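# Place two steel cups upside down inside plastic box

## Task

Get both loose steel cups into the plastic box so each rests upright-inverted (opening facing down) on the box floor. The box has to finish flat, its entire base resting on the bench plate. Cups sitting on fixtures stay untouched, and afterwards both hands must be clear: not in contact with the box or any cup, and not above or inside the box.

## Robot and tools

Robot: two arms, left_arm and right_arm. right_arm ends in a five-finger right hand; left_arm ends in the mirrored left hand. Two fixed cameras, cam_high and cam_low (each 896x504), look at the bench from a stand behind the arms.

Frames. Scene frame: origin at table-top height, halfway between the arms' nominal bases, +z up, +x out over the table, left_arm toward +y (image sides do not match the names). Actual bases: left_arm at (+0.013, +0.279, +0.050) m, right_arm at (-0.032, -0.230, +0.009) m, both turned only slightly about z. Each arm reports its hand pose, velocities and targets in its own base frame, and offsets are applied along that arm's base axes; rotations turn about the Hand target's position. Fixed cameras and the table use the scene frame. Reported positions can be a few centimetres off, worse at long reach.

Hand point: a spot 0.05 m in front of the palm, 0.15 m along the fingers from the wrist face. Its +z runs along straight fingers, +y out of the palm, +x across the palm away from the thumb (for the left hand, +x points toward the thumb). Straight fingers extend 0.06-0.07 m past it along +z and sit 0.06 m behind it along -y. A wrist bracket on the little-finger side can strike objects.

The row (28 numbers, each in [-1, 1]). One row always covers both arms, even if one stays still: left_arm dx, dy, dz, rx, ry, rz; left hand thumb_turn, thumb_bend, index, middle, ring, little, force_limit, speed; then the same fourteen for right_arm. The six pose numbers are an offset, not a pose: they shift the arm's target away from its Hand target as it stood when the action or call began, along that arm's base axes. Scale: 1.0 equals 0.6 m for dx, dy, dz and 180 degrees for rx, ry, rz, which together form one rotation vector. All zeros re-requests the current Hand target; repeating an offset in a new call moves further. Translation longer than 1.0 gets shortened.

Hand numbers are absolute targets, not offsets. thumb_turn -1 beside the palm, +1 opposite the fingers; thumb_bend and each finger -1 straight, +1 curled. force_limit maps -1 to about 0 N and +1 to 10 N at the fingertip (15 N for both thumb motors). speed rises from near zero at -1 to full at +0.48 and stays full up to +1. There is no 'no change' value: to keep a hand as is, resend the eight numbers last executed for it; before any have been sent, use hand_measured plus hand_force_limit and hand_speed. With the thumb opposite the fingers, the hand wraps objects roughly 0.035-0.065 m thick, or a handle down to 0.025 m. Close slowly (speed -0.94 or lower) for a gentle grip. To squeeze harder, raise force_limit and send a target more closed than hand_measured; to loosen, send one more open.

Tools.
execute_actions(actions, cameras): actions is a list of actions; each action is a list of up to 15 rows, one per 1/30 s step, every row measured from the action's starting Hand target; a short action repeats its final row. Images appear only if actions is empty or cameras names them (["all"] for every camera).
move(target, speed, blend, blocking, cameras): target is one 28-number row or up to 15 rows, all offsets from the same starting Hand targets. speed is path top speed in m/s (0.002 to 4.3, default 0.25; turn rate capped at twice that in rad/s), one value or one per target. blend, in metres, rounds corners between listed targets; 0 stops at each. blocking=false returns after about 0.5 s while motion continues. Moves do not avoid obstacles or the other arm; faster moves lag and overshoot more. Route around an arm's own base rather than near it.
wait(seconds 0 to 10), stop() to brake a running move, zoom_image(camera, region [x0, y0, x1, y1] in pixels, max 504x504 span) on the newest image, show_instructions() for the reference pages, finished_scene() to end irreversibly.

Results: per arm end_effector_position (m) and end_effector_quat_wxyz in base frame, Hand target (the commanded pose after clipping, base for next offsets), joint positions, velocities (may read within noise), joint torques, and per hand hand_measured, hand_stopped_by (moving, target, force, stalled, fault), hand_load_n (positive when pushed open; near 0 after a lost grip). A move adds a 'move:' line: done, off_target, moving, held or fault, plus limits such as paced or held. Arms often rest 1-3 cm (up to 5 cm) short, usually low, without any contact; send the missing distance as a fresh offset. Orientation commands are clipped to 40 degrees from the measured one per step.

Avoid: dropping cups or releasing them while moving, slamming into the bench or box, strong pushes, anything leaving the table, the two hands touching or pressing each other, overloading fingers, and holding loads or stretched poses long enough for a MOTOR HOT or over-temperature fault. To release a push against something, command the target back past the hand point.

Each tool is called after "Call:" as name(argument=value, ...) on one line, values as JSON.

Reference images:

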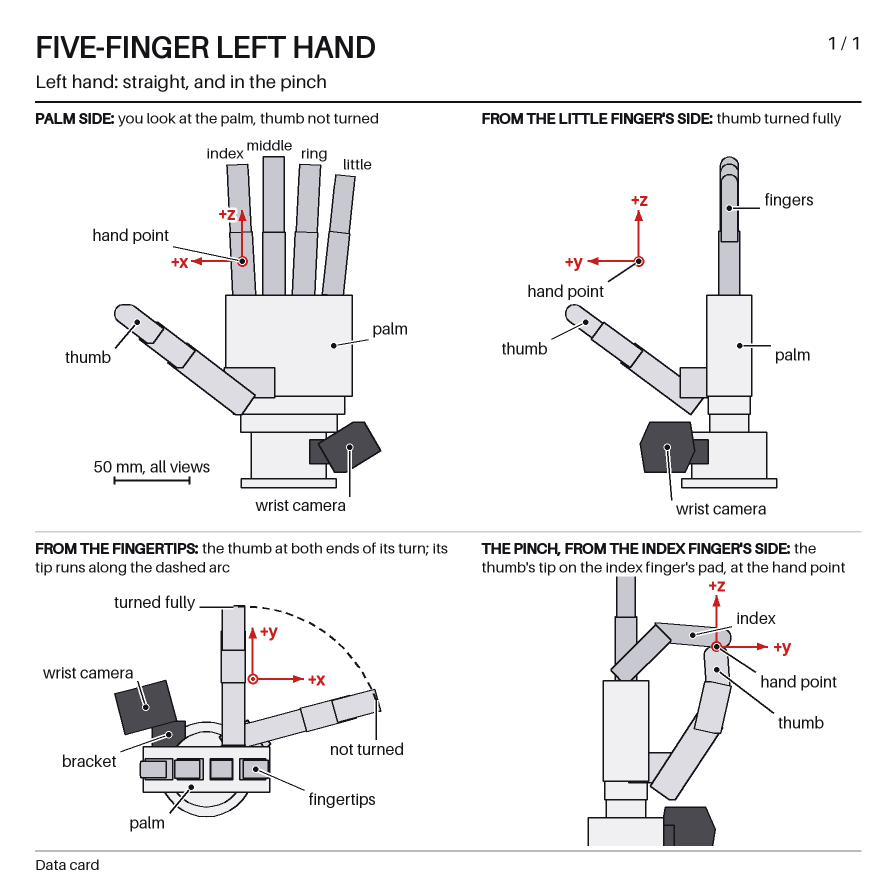

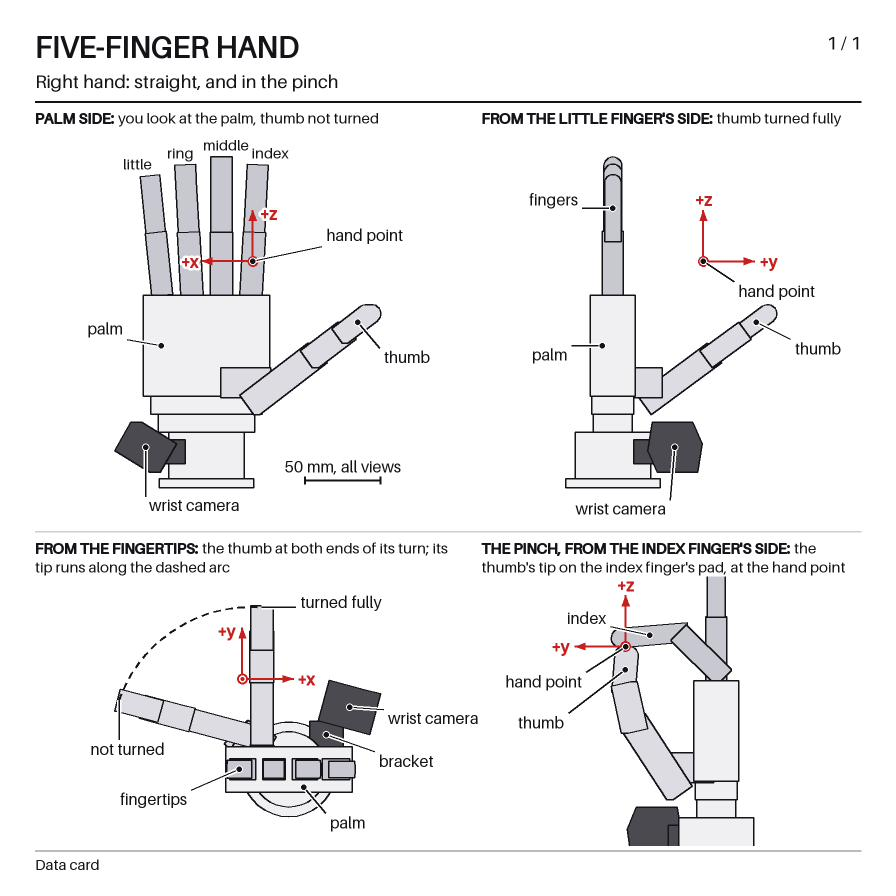

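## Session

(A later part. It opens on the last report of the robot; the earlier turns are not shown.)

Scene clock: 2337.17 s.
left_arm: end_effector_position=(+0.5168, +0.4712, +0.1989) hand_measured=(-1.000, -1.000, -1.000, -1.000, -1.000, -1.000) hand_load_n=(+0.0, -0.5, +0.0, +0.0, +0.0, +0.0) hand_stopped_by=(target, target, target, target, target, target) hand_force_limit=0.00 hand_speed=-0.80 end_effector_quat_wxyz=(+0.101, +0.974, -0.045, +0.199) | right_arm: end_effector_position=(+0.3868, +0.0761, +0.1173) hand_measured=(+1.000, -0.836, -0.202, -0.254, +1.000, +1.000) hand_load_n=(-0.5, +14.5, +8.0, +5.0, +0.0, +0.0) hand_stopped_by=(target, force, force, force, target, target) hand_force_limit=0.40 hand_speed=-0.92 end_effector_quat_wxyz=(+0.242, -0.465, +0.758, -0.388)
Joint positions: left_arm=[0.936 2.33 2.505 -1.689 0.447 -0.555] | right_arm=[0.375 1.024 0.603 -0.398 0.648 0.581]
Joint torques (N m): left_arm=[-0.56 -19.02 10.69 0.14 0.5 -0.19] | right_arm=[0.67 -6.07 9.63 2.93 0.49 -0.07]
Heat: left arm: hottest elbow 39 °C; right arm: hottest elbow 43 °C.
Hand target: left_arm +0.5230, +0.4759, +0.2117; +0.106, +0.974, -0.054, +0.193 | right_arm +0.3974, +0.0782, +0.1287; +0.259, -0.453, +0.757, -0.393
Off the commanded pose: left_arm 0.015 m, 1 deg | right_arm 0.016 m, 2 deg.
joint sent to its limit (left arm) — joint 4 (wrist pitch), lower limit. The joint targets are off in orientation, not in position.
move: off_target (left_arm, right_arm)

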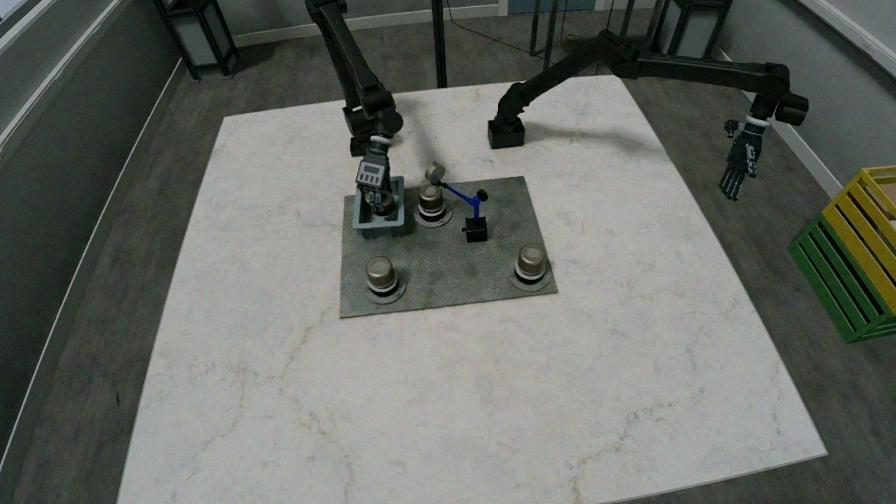

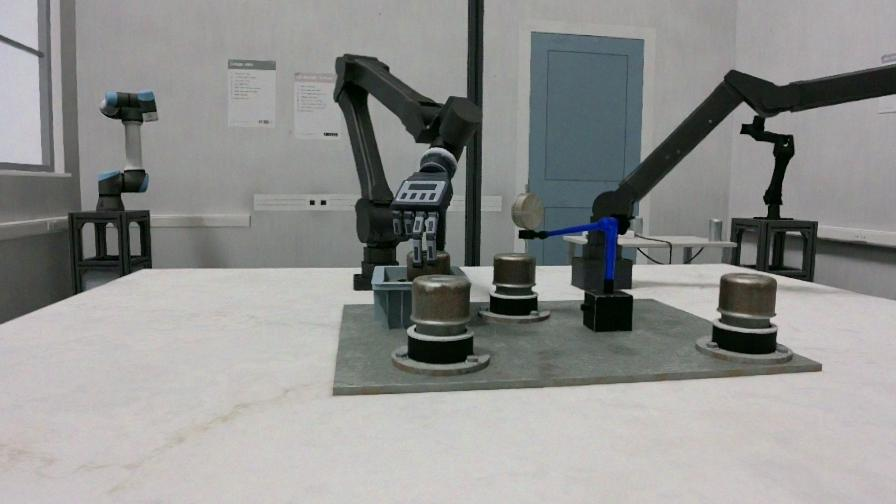

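Call:
move(target=[0,0,0,0,0,0,-1,-1,-1,-1,-1,-1,0,-0.8, 0.001,0.008,-0.027,0,0,0,1,-0.05,0.2,0.2,1,1,0.4,-0.92], speed=0.05, cameras=["cam_high","cam_low"])

Call:
zoom_image(camera="cam_high", region=[356, 185, 402, 231])

Call:
zoom_image(camera="cam_low", region=[370, 230, 470, 300])

Scene clock: 2347.87 s.
left_arm: end_effector_position=(+0.5168, +0.4712, +0.1989) hand_measured=(-1.000, -1.000, -1.000, -1.000, -1.000, -1.000) hand_load_n=(+0.0, +0.0, +0.0, +0.0, +0.0, +0.0) hand_stopped_by=(target, target, target, target, target, target) hand_force_limit=0.00 hand_speed=-0.80 end_effector_quat_wxyz=(+0.101, +0.974, -0.045, +0.199) | right_arm: end_effector_position=(+0.3878, +0.0750, +0.1020) hand_measured=(+1.000, -0.836, -0.202, -0.254, +1.000, +1.000) hand_load_n=(+0.0, +14.5, +8.0, +5.0, +0.0, +0.0) hand_stopped_by=(target, force, force, force, target, target) hand_force_limit=0.40 hand_speed=-0.92 end_effector_quat_wxyz=(+0.239, -0.462, +0.760, -0.390)
Joint positions: left_arm=[0.936 2.33 2.505 -1.689 0.447 -0.555] | right_arm=[0.376 1.055 0.578 -0.348 0.658 0.587]
Joint torques (N m): left_arm=[-0.97 -19.25 10.86 0.14 0.49 -0.1] | right_arm=[1.38 -5.95 9.44 2.86 0.51 0]
Heat: left arm: hottest elbow 39 °C; right arm: hottest elbow 43 °C.
Hand target: left_arm +0.5230, +0.4759, +0.2117; +0.106, +0.974, -0.054, +0.193 | right_arm +0.3979, +0.0829, +0.1124; +0.258, -0.453, +0.757, -0.393
Off the commanded pose: left_arm 0.015 m, 1 deg | right_arm 0.017 m, 2 deg.
joint sent to its limit (left arm) — joint 4 (wrist pitch), lower limit. The joint targets are off in orientation, not in position.
move: off_target (left_arm, right_arm)

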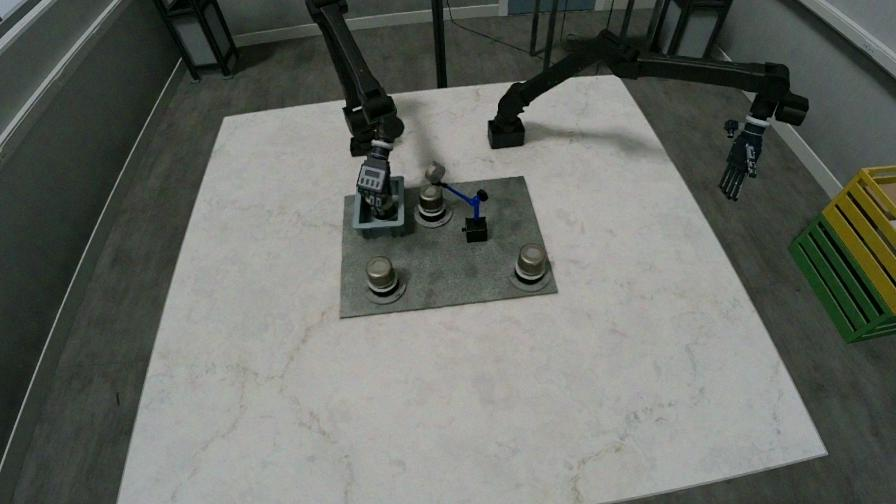

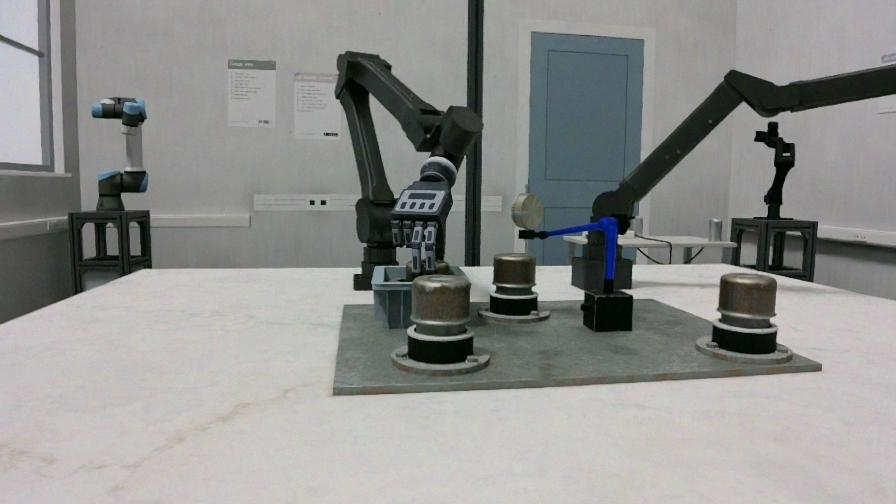

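Scaled by 10.957 from the camera's 896x504 image, which has a finer 1280x720 frame.

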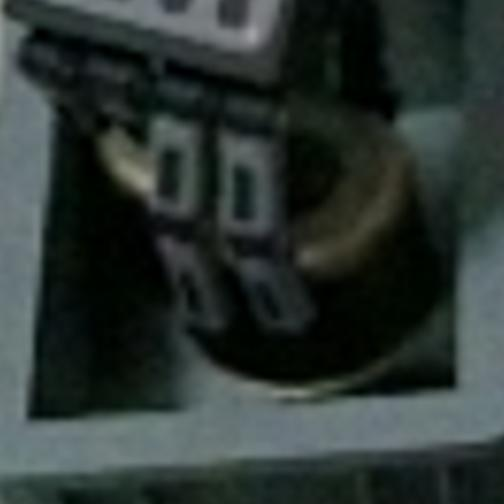

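Scaled by 5.040 from the camera's 896x504 image, which has a finer 1280x720 frame.

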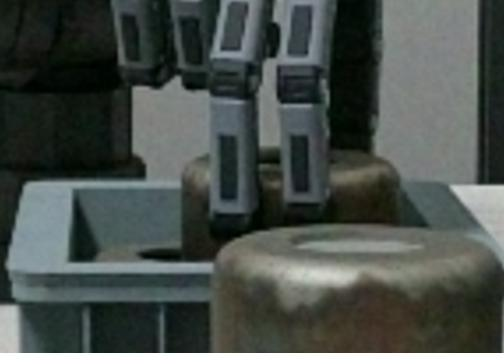

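Call:
move(target=[0,0,0,0,0,0,-1,-1,-1,-1,-1,-1,0,-0.8, -0.004,0.006,0.002,0,0,0,1,-0.05,0.2,0.2,1,1,0.4,-0.92], speed=0.05)

Scene clock: 2359.50 s.
left_arm: end_effector_position=(+0.5168, +0.4712, +0.1989) hand_measured=(-1.000, -1.000, -1.000, -1.000, -1.000, -1.000) hand_load_n=(+0.0, +0.5, +0.0, +0.0, +0.0, +0.0) hand_stopped_by=(target, target, target, target, target, target) hand_force_limit=0.00 hand_speed=-0.80 end_effector_quat_wxyz=(+0.101, +0.974, -0.045, +0.199) | right_arm: end_effector_position=(+0.3876, +0.0789, +0.1028) hand_measured=(+1.000, -0.836, -0.202, -0.254, +1.000, +1.000) hand_load_n=(+0.0, +15.0, +8.0, +5.0, +0.0, +0.0) hand_stopped_by=(target, force, force, force, target, target) hand_force_limit=0.40 hand_speed=-0.92 end_effector_quat_wxyz=(+0.242, -0.460, +0.759, -0.391)
Joint positions: left_arm=[0.936 2.33 2.505 -1.689 0.447 -0.555] | right_arm=[0.389 1.055 0.578 -0.348 0.668 0.6]
Joint torques (N m): left_arm=[-1.2 -19.14 10.74 0.12 0.49 -0.14] | right_arm=[1.49 -6.24 9.62 2.29 0.52 -0.03]
Heat: left arm: hottest elbow 39 °C; right arm: hottest elbow 42 °C.
Hand target: left_arm +0.5230, +0.4759, +0.2117; +0.106, +0.974, -0.054, +0.193 | right_arm +0.3955, +0.0864, +0.1136; +0.258, -0.453, +0.757, -0.393
Off the commanded pose: left_arm 0.015 m, 1 deg | right_arm 0.015 m, 2 deg.
joint sent to its limit (left arm) — joint 4 (wrist pitch), lower limit. The joint targets are off in orientation, not in position.
move: off_target (left_arm, right_arm)

Call:
move(target=[0,0,0,0,0,0,-1,-1,-1,-1,-1,-1,0,-0.8, -0.005,0.001,-0.03,0,0,0,1,-0.05,0.2,0.2,1,1,0.4,-0.92], speed=0.05, cameras=["cam_high","cam_low"])

Call:
zoom_image(camera="cam_high", region=[356, 185, 402, 231])

Call:
zoom_image(camera="cam_low", region=[370, 230, 470, 300])

Scene clock: 2363.83 s.
left_arm: end_effector_position=(+0.5168, +0.4712, +0.1989) hand_measured=(-1.000, -1.000, -1.000, -1.000, -1.000, -1.000) hand_load_n=(+0.0, +0.0, +0.0, +0.0, +0.0, +0.0) hand_stopped_by=(target, target, target, target, target, target) hand_force_limit=0.00 hand_speed=-0.80 end_effector_quat_wxyz=(+0.101, +0.974, -0.045, +0.199) | right_arm: end_effector_position=(+0.3839, +0.0794, +0.0874) hand_measured=(+1.000, -0.836, -0.202, -0.254, +1.000, +1.000) hand_load_n=(+0.0, +14.5, +8.5, +5.0, +0.0, +0.0) hand_stopped_by=(target, force, force, force, target, target) hand_force_limit=0.40 hand_speed=-0.92 end_effector_quat_wxyz=(+0.242, -0.460, +0.760, -0.391)
Joint positions: left_arm=[0.936 2.33 2.505 -1.689 0.447 -0.555] | right_arm=[0.395 1.074 0.546 -0.303 0.672 0.608]
Joint torques (N m): left_arm=[-1.2 -18.67 10.81 0.16 0.52 -0.14] | right_arm=[1.61 -5.89 8.98 2.82 0.52 -0.03]
Heat: left arm: hottest elbow 39 °C; right arm: hottest elbow 42 °C.
Hand target: left_arm +0.5230, +0.4759, +0.2117; +0.106, +0.974, -0.054, +0.193 | right_arm +0.3925, +0.0871, +0.0955; +0.258, -0.453, +0.757, -0.393
Off the commanded pose: left_arm 0.015 m, 1 deg | right_arm 0.014 m, 2 deg.
joint sent to its limit (left arm) — joint 4 (wrist pitch), lower limit. The joint targets are off in orientation, not in position.
move: off_target (left_arm, right_arm)

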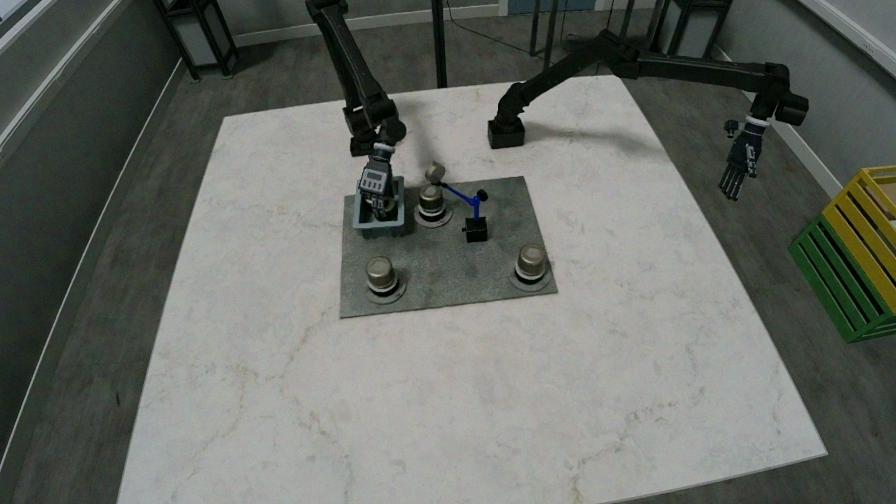

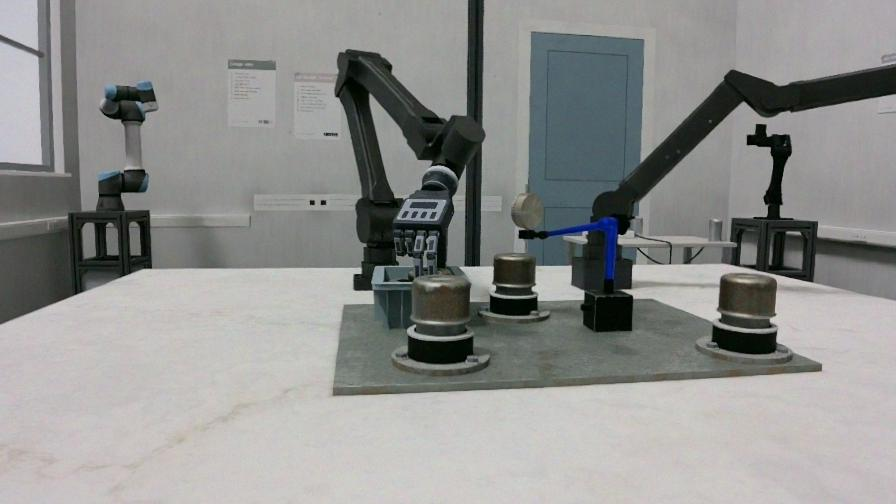

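Scaled by 10.957 from the camera's 896x504 image, which has a finer 1280x720 frame.

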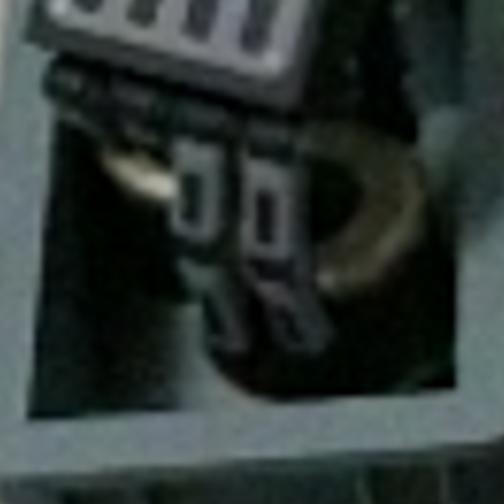

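Scaled by 5.040 from the camera's 896x504 image, which has a finer 1280x720 frame.

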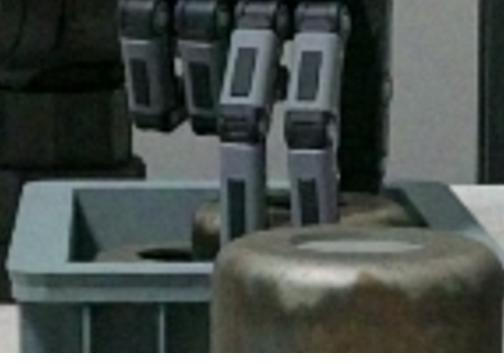

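Call:
move(target=[0,0,0,0,0,0,-1,-1,-1,-1,-1,-1,0,-0.8, 0.002,0.000,-0.032,0,0,0,1,-0.05,0.2,0.2,1,1,0.4,-0.92], speed=0.04, cameras=["cam_high","cam_low"])

Call:
zoom_image(camera="cam_high", region=[350, 175, 410, 235])

Call:
zoom_image(camera="cam_low", region=[370, 230, 470, 300])

Scene clock: 2380.37 s.
left_arm: end_effector_position=(+0.5168, +0.4712, +0.1989) hand_measured=(-1.000, -1.000, -1.000, -1.000, -1.000, -1.000) hand_load_n=(+0.0, +0.0, +0.0, +0.0, +0.0, +0.0) hand_stopped_by=(target, target, target, target, target, target) hand_force_limit=0.00 hand_speed=-0.80 end_effector_quat_wxyz=(+0.101, +0.974, -0.045, +0.199) | right_arm: end_effector_position=(+0.3846, +0.0796, +0.0681) hand_measured=(+1.000, -0.836, -0.202, -0.254, +1.000, +1.000) hand_load_n=(+0.0, +15.0, +8.0, +5.5, +0.0, +0.0) hand_stopped_by=(target, force, force, force, target, target) hand_force_limit=0.40 hand_speed=-0.92 end_effector_quat_wxyz=(+0.241, -0.460, +0.760, -0.391)
Joint positions: left_arm=[0.936 2.33 2.505 -1.689 0.447 -0.555] | right_arm=[0.395 1.118 0.515 -0.228 0.672 0.609]
Joint torques (N m): left_arm=[-0.79 -19.14 11.04 0.12 0.45 -0.12] | right_arm=[1.44 -6.3 8.66 2.85 0.49 -0.05]
Heat: left arm: hottest elbow 39 °C; right arm: hottest elbow 42 °C.
Hand target: left_arm +0.5230, +0.4759, +0.2117; +0.106, +0.974, -0.054, +0.193 | right_arm +0.3938, +0.0871, +0.0765; +0.258, -0.453, +0.757, -0.393
Off the commanded pose: left_arm 0.015 m, 1 deg | right_arm 0.014 m, 2 deg.
joint sent to its limit (left arm) — joint 4 (wrist pitch), lower limit. The joint targets are off in orientation, not in position.
move: off_target (left_arm, right_arm)

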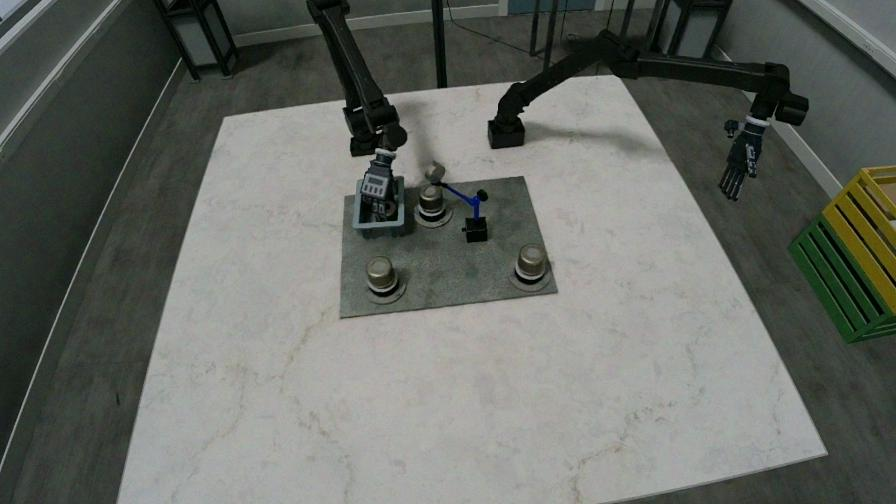

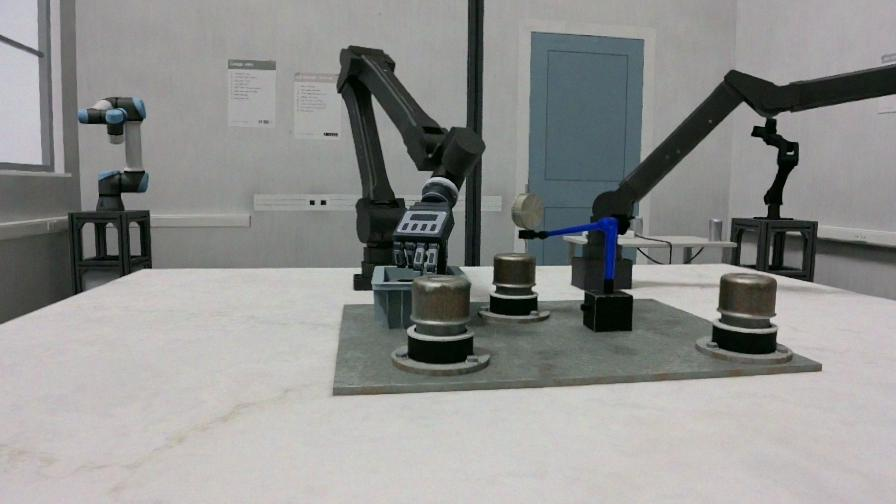

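Scaled by 8.400 from the camera's 896x504 image, which has a finer 1280x720 frame.

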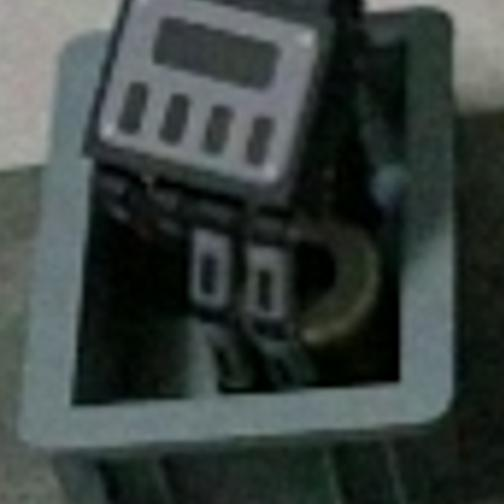

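Scaled by 5.040 from the camera's 896x504 image, which has a finer 1280x720 frame.

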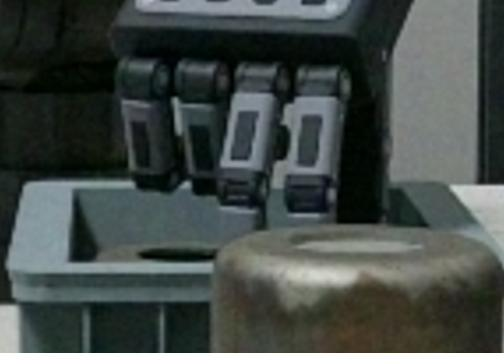

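Call:
move(target=[0,0,0,0,0,0,-1,-1,-1,-1,-1,-1,0,-0.8, 0.001,0.000,-0.015,0,0,0,1,-0.05,0.2,0.2,1,1,0.4,-0.92], speed=0.03)

Scene clock: 2387.00 s.
left_arm: end_effector_position=(+0.5168, +0.4712, +0.1989) hand_measured=(-1.000, -1.000, -1.000, -1.000, -1.000, -1.000) hand_load_n=(+0.0, +0.0, +0.0, +0.0, +0.0, +0.0) hand_stopped_by=(target, target, target, target, target, target) hand_force_limit=0.00 hand_speed=-0.80 end_effector_quat_wxyz=(+0.101, +0.974, -0.045, +0.199) | right_arm: end_effector_position=(+0.3862, +0.0803, +0.0608) hand_measured=(+1.000, -0.836, -0.202, -0.254, +1.000, +1.000) hand_load_n=(-0.5, +14.5, +8.0, +5.5, +0.0, +0.0) hand_stopped_by=(target, force, force, force, target, target) hand_force_limit=0.40 hand_speed=-0.92 end_effector_quat_wxyz=(+0.244, -0.459, +0.760, -0.391)
Joint positions: left_arm=[0.936 2.33 2.505 -1.689 0.447 -0.555] | right_arm=[0.395 1.14 0.503 -0.19 0.672 0.609]
Joint torques (N m): left_arm=[-0.62 -19.25 10.81 -0.01 0.47 -0.11] | right_arm=[1.44 -6.3 8.36 2.85 0.45 -0.05]
Heat: left arm: hottest elbow 39 °C; right arm: hottest elbow 42 °C.
Hand target: left_arm +0.5230, +0.4759, +0.2117; +0.106, +0.974, -0.054, +0.193 | right_arm +0.3944, +0.0871, +0.0674; +0.258, -0.453, +0.757, -0.393
Off the commanded pose: left_arm 0.015 m, 1 deg | right_arm 0.013 m, 2 deg.
joint sent to its limit (left arm) — joint 4 (wrist pitch), lower limit. The joint targets are off in orientation, not in position.
move: off_target (left_arm, right_arm)

Call:
move(target=[0,0,0,0,0,0,-1,-1,-1,-1,-1,-1,0,-0.8, -0.003,-0.001,-0.011,0,0,0,1,-0.05,0.2,0.2,1,1,0.4,-0.92], speed=0.03)

Scene clock: 2392.60 s.
left_arm: end_effector_position=(+0.5168, +0.4712, +0.1989) hand_measured=(-1.000, -1.000, -1.000, -1.000, -1.000, -1.000) hand_load_n=(+0.0, +0.0, +0.0, +0.0, +0.0, +0.0) hand_stopped_by=(target, target, target, target, target, target) hand_force_limit=0.00 hand_speed=-0.80 end_effector_quat_wxyz=(+0.101, +0.974, -0.045, +0.199) | right_arm: end_effector_position=(+0.3881, +0.0807, +0.0605) hand_measured=(+1.000, -0.836, -0.202, -0.254, +1.000, +1.000) hand_load_n=(-1.0, +14.5, +8.0, +5.5, +0.0, +0.0) hand_stopped_by=(target, force, force, force, target, target) hand_force_limit=0.40 hand_speed=-0.92 end_effector_quat_wxyz=(+0.250, -0.455, +0.759, -0.393)
Joint positions: left_arm=[0.936 2.33 2.505 -1.689 0.447 -0.555] | right_arm=[0.395 1.142 0.495 -0.164 0.674 0.609]
Joint torques (N m): left_arm=[0.09 -18.78 10.89 0.18 0.5 -0.18] | right_arm=[1.44 -5.54 7.76 2.66 0.4 -0.04]
Heat: left arm: hottest elbow 39 °C; right arm: hottest elbow 41 °C.
Hand target: left_arm +0.5230, +0.4759, +0.2117; +0.106, +0.974, -0.054, +0.193 | right_arm +0.3926, +0.0865, +0.0607; +0.258, -0.453, +0.757, -0.393
Off the commanded pose: left_arm 0.015 m, 1 deg | right_arm 0.007 m, 1 deg.
joint sent to its limit (left arm) — joint 4 (wrist pitch), lower limit. The joint targets are off in orientation, not in position.
move: off_target (left_arm)

Call:
wait(seconds=0.1, cameras=["cam_high","cam_low"])

Call:
zoom_image(camera="cam_high", region=[350, 175, 410, 235])

Call:
zoom_image(camera="cam_low", region=[370, 230, 470, 300])

Scene clock: 2403.87 s.
left_arm: end_effector_position=(+0.5168, +0.4712, +0.1989) hand_measured=(-1.000, -1.000, -1.000, -1.000, -1.000, -1.000) hand_load_n=(+0.0, +0.0, -0.5, +0.0, +0.0, -0.5) hand_stopped_by=(target, target, target, target, target, target) hand_force_limit=0.00 hand_speed=-0.80 end_effector_quat_wxyz=(+0.101, +0.974, -0.045, +0.199) | right_arm: end_effector_position=(+0.3881, +0.0807, +0.0605) hand_measured=(+1.000, -0.836, -0.202, -0.254, +1.000, +1.000) hand_load_n=(-1.0, +14.0, +8.0, +5.5, +0.0, +0.0) hand_stopped_by=(target, force, force, force, target, target) hand_force_limit=0.40 hand_speed=-0.92 end_effector_quat_wxyz=(+0.250, -0.455, +0.759, -0.393)
Joint positions: left_arm=[0.936 2.33 2.505 -1.689 0.447 -0.555] | right_arm=[0.395 1.142 0.495 -0.164 0.674 0.609]
Joint torques (N m): left_arm=[-0.97 -19.08 10.74 0.01 0.53 -0.09] | right_arm=[1.49 -5.6 7.77 2.76 0.4 -0.04]
Heat: left arm: hottest elbow 39 °C; right arm: hottest elbow 41 °C.
Hand target: left_arm +0.5230, +0.4759, +0.2117; +0.106, +0.974, -0.054, +0.193 | right_arm +0.3926, +0.0865, +0.0607; +0.258, -0.453, +0.757, -0.393
Off the commanded pose: left_arm 0.015 m, 1 deg | right_arm 0.007 m, 1 deg.
wait: 0.10 s; at rest from the start

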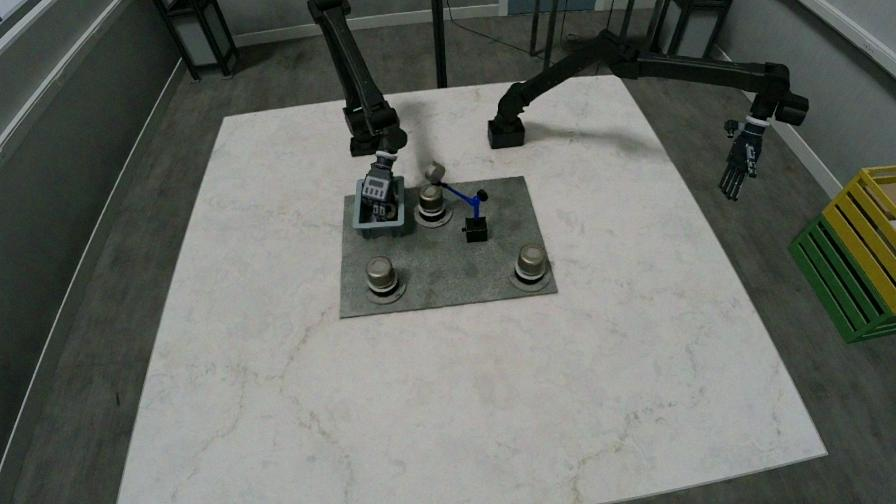

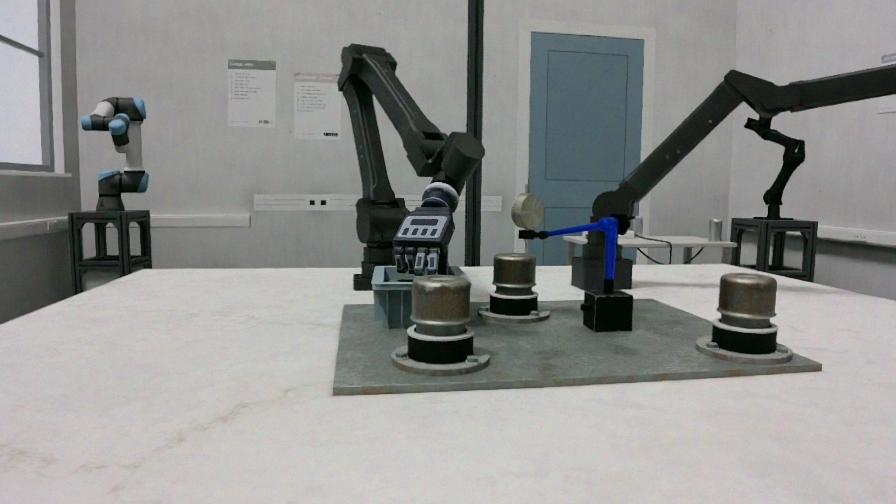

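Scaled by 8.400 from the camera's 896x504 image, which has a finer 1280x720 frame.

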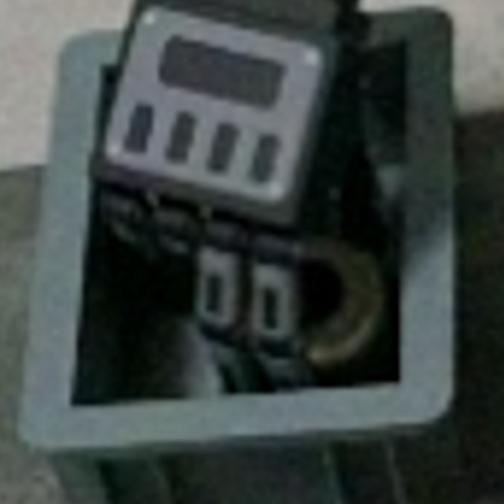

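Scaled by 5.040 from the camera's 896x504 image, which has a finer 1280x720 frame.

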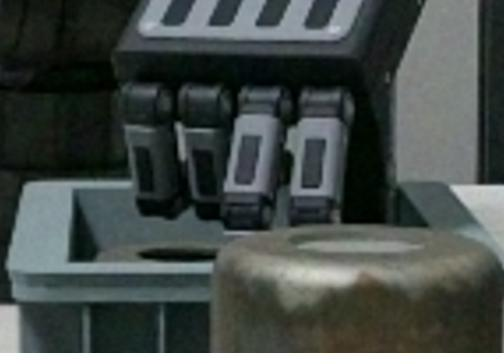

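Call:
move(target=[0,0,0,0,0,0,-1,-1,-1,-1,-1,-1,0,-0.8, 0,0,0.010,0,0,0,1,-0.05,0.2,0.2,1,1,0.4,-0.92], speed=0.03)

Scene clock: 2413.73 s.
left_arm: end_effector_position=(+0.5168, +0.4712, +0.1989) hand_measured=(-1.000, -1.000, -1.000, -1.000, -1.000, -1.000) hand_load_n=(+0.0, +0.0, +0.0, +0.0, +0.0, +0.0) hand_stopped_by=(target, target, target, target, target, target) hand_force_limit=0.00 hand_speed=-0.80 end_effector_quat_wxyz=(+0.101, +0.974, -0.045, +0.199) | right_arm: end_effector_position=(+0.3881, +0.0807, +0.0605) hand_measured=(+1.000, -0.836, -0.202, -0.254, +1.000, +1.000) hand_load_n=(-1.0, +14.5, +8.0, +5.5, +0.0, +0.0) hand_stopped_by=(target, force, force, force, target, target) hand_force_limit=0.40 hand_speed=-0.92 end_effector_quat_wxyz=(+0.250, -0.455, +0.759, -0.393)
Joint positions: left_arm=[0.936 2.33 2.505 -1.689 0.447 -0.555] | right_arm=[0.395 1.142 0.495 -0.164 0.674 0.609]
Joint torques (N m): left_arm=[-0.56 -19.55 10.96 0.31 0.52 -0.1] | right_arm=[1.55 -6.77 8.58 1.74 0.39 -0.06]
Heat: left arm: hottest elbow 39 °C; right arm: hottest elbow 41 °C.
Hand target: left_arm +0.5230, +0.4759, +0.2117; +0.106, +0.974, -0.054, +0.193 | right_arm +0.3926, +0.0865, +0.0667; +0.258, -0.453, +0.757, -0.393
Off the commanded pose: left_arm 0.015 m, 1 deg | right_arm 0.010 m, 1 deg.
joint sent to its limit (left arm) — joint 4 (wrist pitch), lower limit. The joint targets are off in orientation, not in position.
move: off_target (left_arm)

Call:
move(target=[0,0,0,0,0,0,-1,-1,-1,-1,-1,-1,0,-0.8, 0,0,0,0,0,0,1,-0.9,-0.29,-0.34,1,1,0.4,-0.92], speed=0.03, cameras=["cam_high","cam_low"])

Call:
zoom_image(camera="cam_high", region=[350, 175, 410, 235])

Scene clock: 2419.40 s.
left_arm: end_effector_position=(+0.5168, +0.4712, +0.1989) hand_measured=(-1.000, -1.000, -1.000, -1.000, -1.000, -1.000) hand_load_n=(+0.0, +0.0, +0.0, +0.0, +0.0, +0.0) hand_stopped_by=(target, target, target, target, target, target) hand_force_limit=0.00 hand_speed=-0.80 end_effector_quat_wxyz=(+0.101, +0.974, -0.045, +0.199) | right_arm: end_effector_position=(+0.3881, +0.0806, +0.0605) hand_measured=(+1.000, -0.900, -0.290, -0.340, +1.000, +1.000) hand_load_n=(+0.0, +0.0, +0.0, -0.5, +0.0, +0.0) hand_stopped_by=(target, target, target, target, target, target) hand_force_limit=0.40 hand_speed=-0.92 end_effector_quat_wxyz=(+0.250, -0.455, +0.759, -0.393)
Joint positions: left_arm=[0.936 2.33 2.505 -1.689 0.447 -0.555] | right_arm=[0.395 1.142 0.495 -0.164 0.674 0.609]
Joint torques (N m): left_arm=[-1.14 -18.55 10.95 -0.01 0.46 -0.15] | right_arm=[1.32 -6.83 8.55 1.74 0.37 -0.06]
Heat: left arm: hottest elbow 39 °C; right arm: hottest elbow 41 °C.
Hand target: left_arm +0.5230, +0.4759, +0.2117; +0.106, +0.974, -0.054, +0.193 | right_arm +0.3926, +0.0865, +0.0667; +0.258, -0.453, +0.757, -0.393
Off the commanded pose: left_arm 0.015 m, 1 deg | right_arm 0.010 m, 1 deg.
joint sent to its limit (left arm) — joint 4 (wrist pitch), lower limit. The joint targets are off in orientation, not in position.
move: off_target (left_arm)

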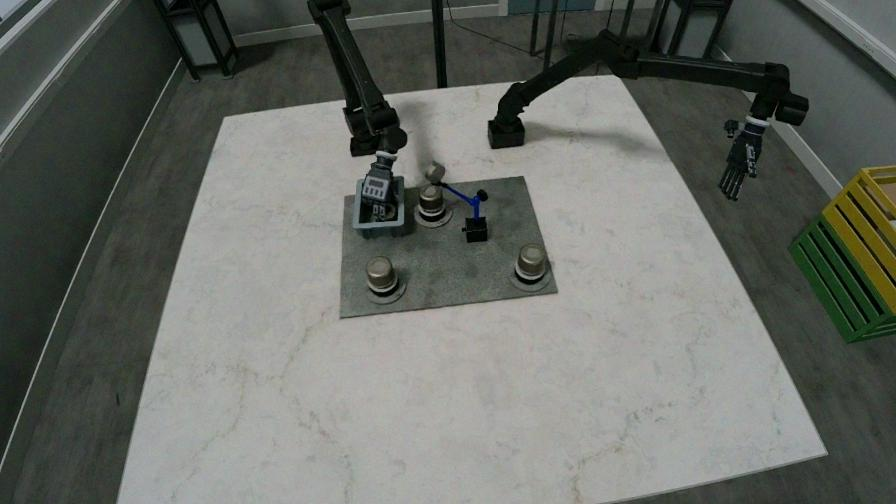

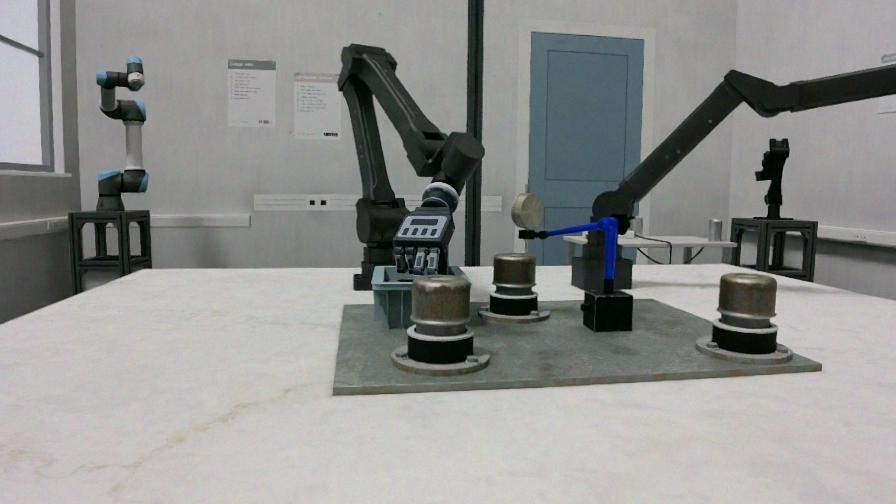

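Scaled by 8.400 from the camera's 896x504 image, which has a finer 1280x720 frame.

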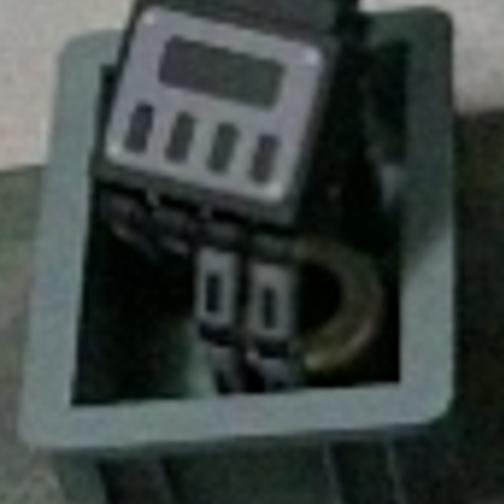

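Call:
move(target=[0,0,0,0,0,0,-1,-1,-1,-1,-1,-1,0,-0.8, 0,0,0,0,0,0,1,-1,-0.33,-0.38,1,1,0.4,-0.92], speed=0.03, cameras=["cam_high","cam_low"])

Call:
zoom_image(camera="cam_high", region=[350, 175, 410, 235])

Call:
zoom_image(camera="cam_low", region=[370, 230, 470, 300])

Scene clock: 2426.67 s.
left_arm: end_effector_position=(+0.5168, +0.4712, +0.1989) hand_measured=(-1.000, -1.000, -1.000, -1.000, -1.000, -1.000) hand_load_n=(+0.0, +0.0, +0.0, +0.0, +0.0, +0.0) hand_stopped_by=(target, target, target, target, target, target) hand_force_limit=0.00 hand_speed=-0.80 end_effector_quat_wxyz=(+0.101, +0.974, -0.045, +0.199) | right_arm: end_effector_position=(+0.3881, +0.0806, +0.0605) hand_measured=(+1.000, -1.000, -0.330, -0.380, +1.000, +1.000) hand_load_n=(+0.0, +0.0, +0.0, -0.5, +0.0, +0.0) hand_stopped_by=(target, target, target, target, target, target) hand_force_limit=0.40 hand_speed=-0.92 end_effector_quat_wxyz=(+0.250, -0.455, +0.759, -0.393)
Joint positions: left_arm=[0.936 2.33 2.505 -1.689 0.447 -0.555] | right_arm=[0.395 1.142 0.495 -0.164 0.674 0.609]
Joint torques (N m): left_arm=[-1.03 -19.78 10.56 -0.05 0.47 -0.08] | right_arm=[1.49 -6.59 8.57 1.77 0.38 -0.05]
Heat: left arm: hottest elbow 39 °C; right arm: hottest elbow 41 °C.
Hand target: left_arm +0.5230, +0.4759, +0.2117; +0.106, +0.974, -0.054, +0.193 | right_arm +0.3925, +0.0866, +0.0667; +0.258, -0.453, +0.757, -0.393
Off the commanded pose: left_arm 0.015 m, 1 deg | right_arm 0.010 m, 1 deg.
joint sent to its limit (left arm) — joint 4 (wrist pitch), lower limit. The joint targets are off in orientation, not in position.
move: off_target (left_arm)

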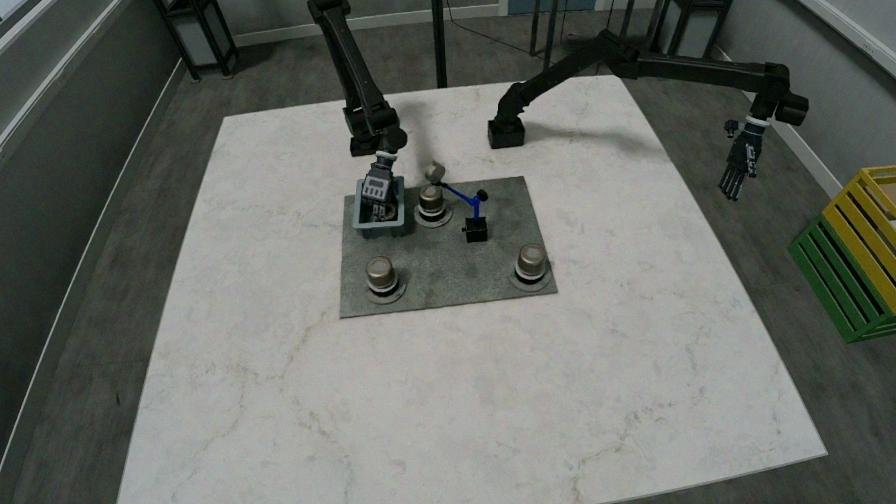

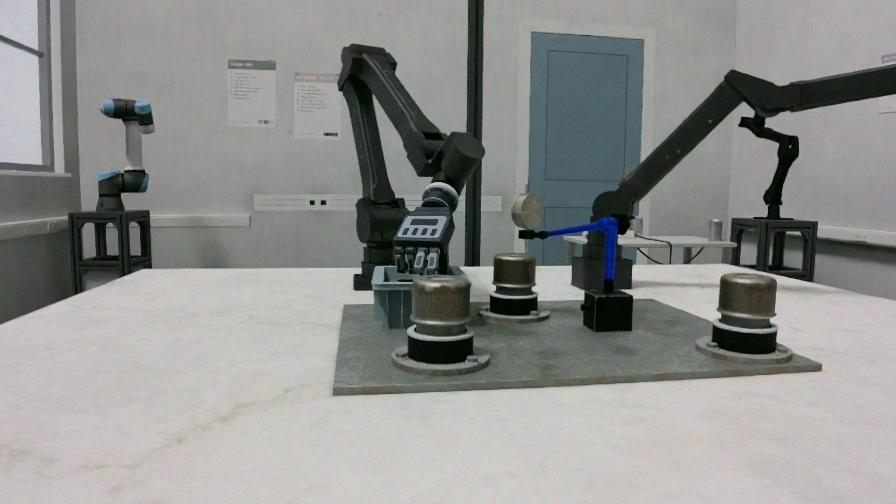

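Scaled by 8.400 from the camera's 896x504 image, which has a finer 1280x720 frame.

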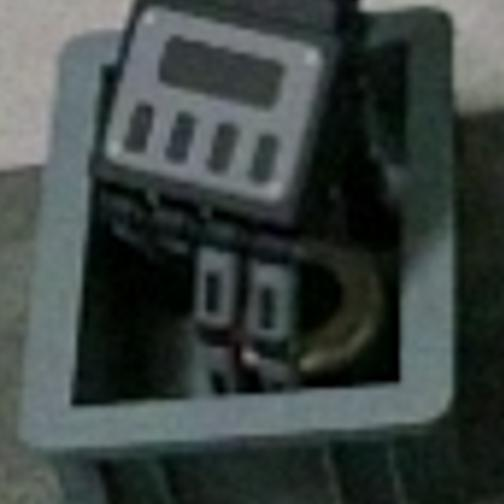

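Scaled by 5.040 from the camera's 896x504 image, which has a finer 1280x720 frame.

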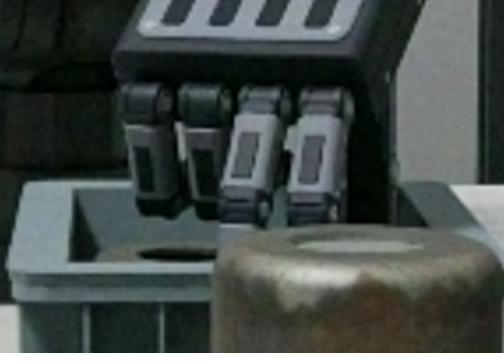

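Call:
move(target=[0,0,0,0,0,0,-1,-1,-1,-1,-1,-1,0,-0.8, 0.004,-0.002,0.025,0,0,0,1,-1,-0.33,-0.38,1,1,0.4,-0.92], speed=0.05)

Scene clock: 2438.33 s.
left_arm: end_effector_position=(+0.5168, +0.4712, +0.1989) hand_measured=(-1.000, -1.000, -1.000, -1.000, -1.000, -1.000) hand_load_n=(+0.0, +0.0, +0.0, +0.0, -0.5, +0.0) hand_stopped_by=(target, target, target, target, target, target) hand_force_limit=0.00 hand_speed=-0.80 end_effector_quat_wxyz=(+0.101, +0.974, -0.045, +0.199) | right_arm: end_effector_position=(+0.3809, +0.0776, +0.0608) hand_measured=(+1.000, -1.000, -0.330, -0.380, +1.000, +1.000) hand_load_n=(+0.0, +0.5, +0.0, +0.5, +0.0, +0.0) hand_stopped_by=(target, target, target, target, target, target) hand_force_limit=0.40 hand_speed=-0.92 end_effector_quat_wxyz=(+0.240, -0.460, +0.760, -0.391)
Joint positions: left_arm=[0.936 2.33 2.505 -1.689 0.447 -0.555] | right_arm=[0.395 1.123 0.495 -0.206 0.674 0.609]
Joint torques (N m): left_arm=[-1.08 -19.08 10.85 0.1 0.42 -0.06] | right_arm=[0.97 -7.53 10.88 1.32 0.23 -0.11]
Heat: left arm: hottest elbow 39 °C; right arm: hottest elbow 41 °C.
Hand target: left_arm +0.5230, +0.4759, +0.2117; +0.106, +0.974, -0.054, +0.193 | right_arm +0.3950, +0.0854, +0.0818; +0.258, -0.453, +0.757, -0.393
Off the commanded pose: left_arm 0.015 m, 1 deg | right_arm 0.026 m, 2 deg.
joint sent to its limit (left arm) — joint 4 (wrist pitch), lower limit. The joint targets are off in orientation, not in position.
move: off_target (left_arm, right_arm)

Call:
wait(seconds=0.1, cameras=["cam_high","cam_low"])

Call:
zoom_image(camera="cam_high", region=[350, 175, 410, 235])

Scene clock: 2452.00 s.
left_arm: end_effector_position=(+0.5168, +0.4712, +0.1989) hand_measured=(-1.000, -1.000, -1.000, -1.000, -1.000, -1.000) hand_load_n=(+0.0, +0.0, +0.0, +0.0, +0.0, +0.0) hand_stopped_by=(target, target, target, target, target, target) hand_force_limit=0.00 hand_speed=-0.80 end_effector_quat_wxyz=(+0.101, +0.974, -0.045, +0.199) | right_arm: end_effector_position=(+0.3809, +0.0776, +0.0608) hand_measured=(+1.000, -1.000, -0.330, -0.380, +1.000, +1.000) hand_load_n=(+0.0, +0.0, +0.5, +0.0, +0.0, +0.0) hand_stopped_by=(target, target, target, target, target, target) hand_force_limit=0.40 hand_speed=-0.92 end_effector_quat_wxyz=(+0.240, -0.460, +0.760, -0.391)
Joint positions: left_arm=[0.936 2.33 2.505 -1.689 0.447 -0.555] | right_arm=[0.395 1.123 0.495 -0.206 0.674 0.609]
Joint torques (N m): left_arm=[-1.73 -19.31 10.77 -0.03 0.55 -0.12] | right_arm=[1.03 -7.36 10.92 1.29 0.21 -0.11]
Heat: left arm: hottest elbow 39 °C; right arm: hottest elbow 43 °C.
Hand target: left_arm +0.5230, +0.4759, +0.2117; +0.106, +0.974, -0.054, +0.193 | right_arm +0.3950, +0.0854, +0.0818; +0.258, -0.453, +0.757, -0.393
Off the commanded pose: left_arm 0.015 m, 1 deg | right_arm 0.026 m, 2 deg.
wait: 0.10 s; at rest from the start

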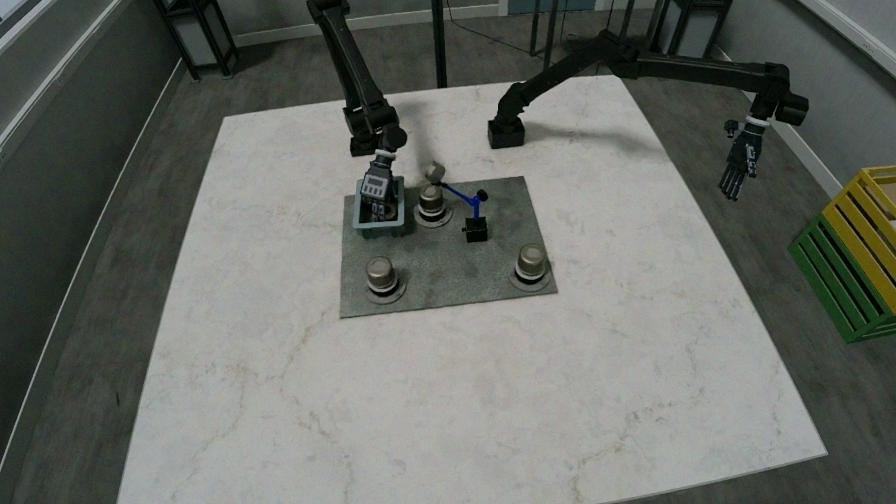

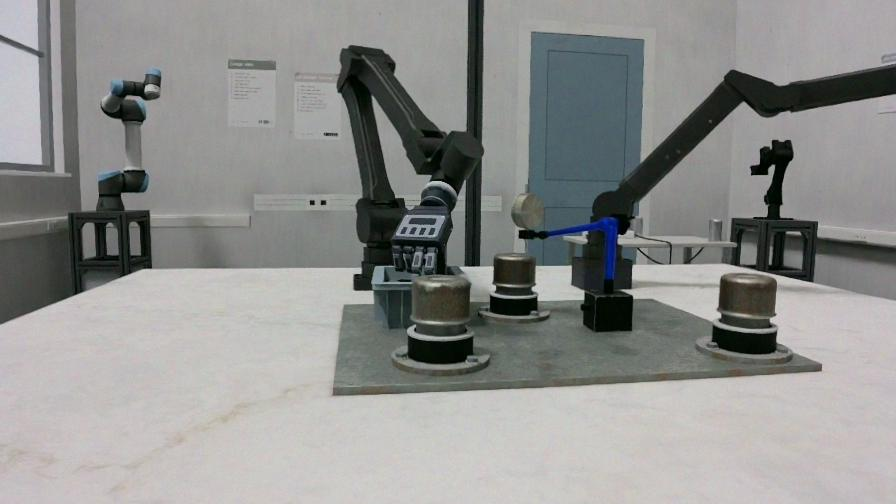

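Scaled by 8.400 from the camera's 896x504 image, which has a finer 1280x720 frame.

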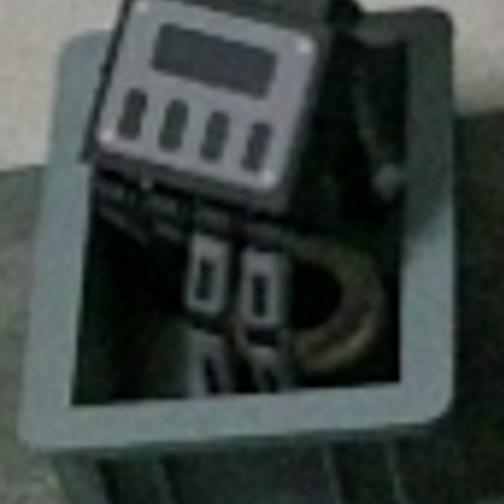

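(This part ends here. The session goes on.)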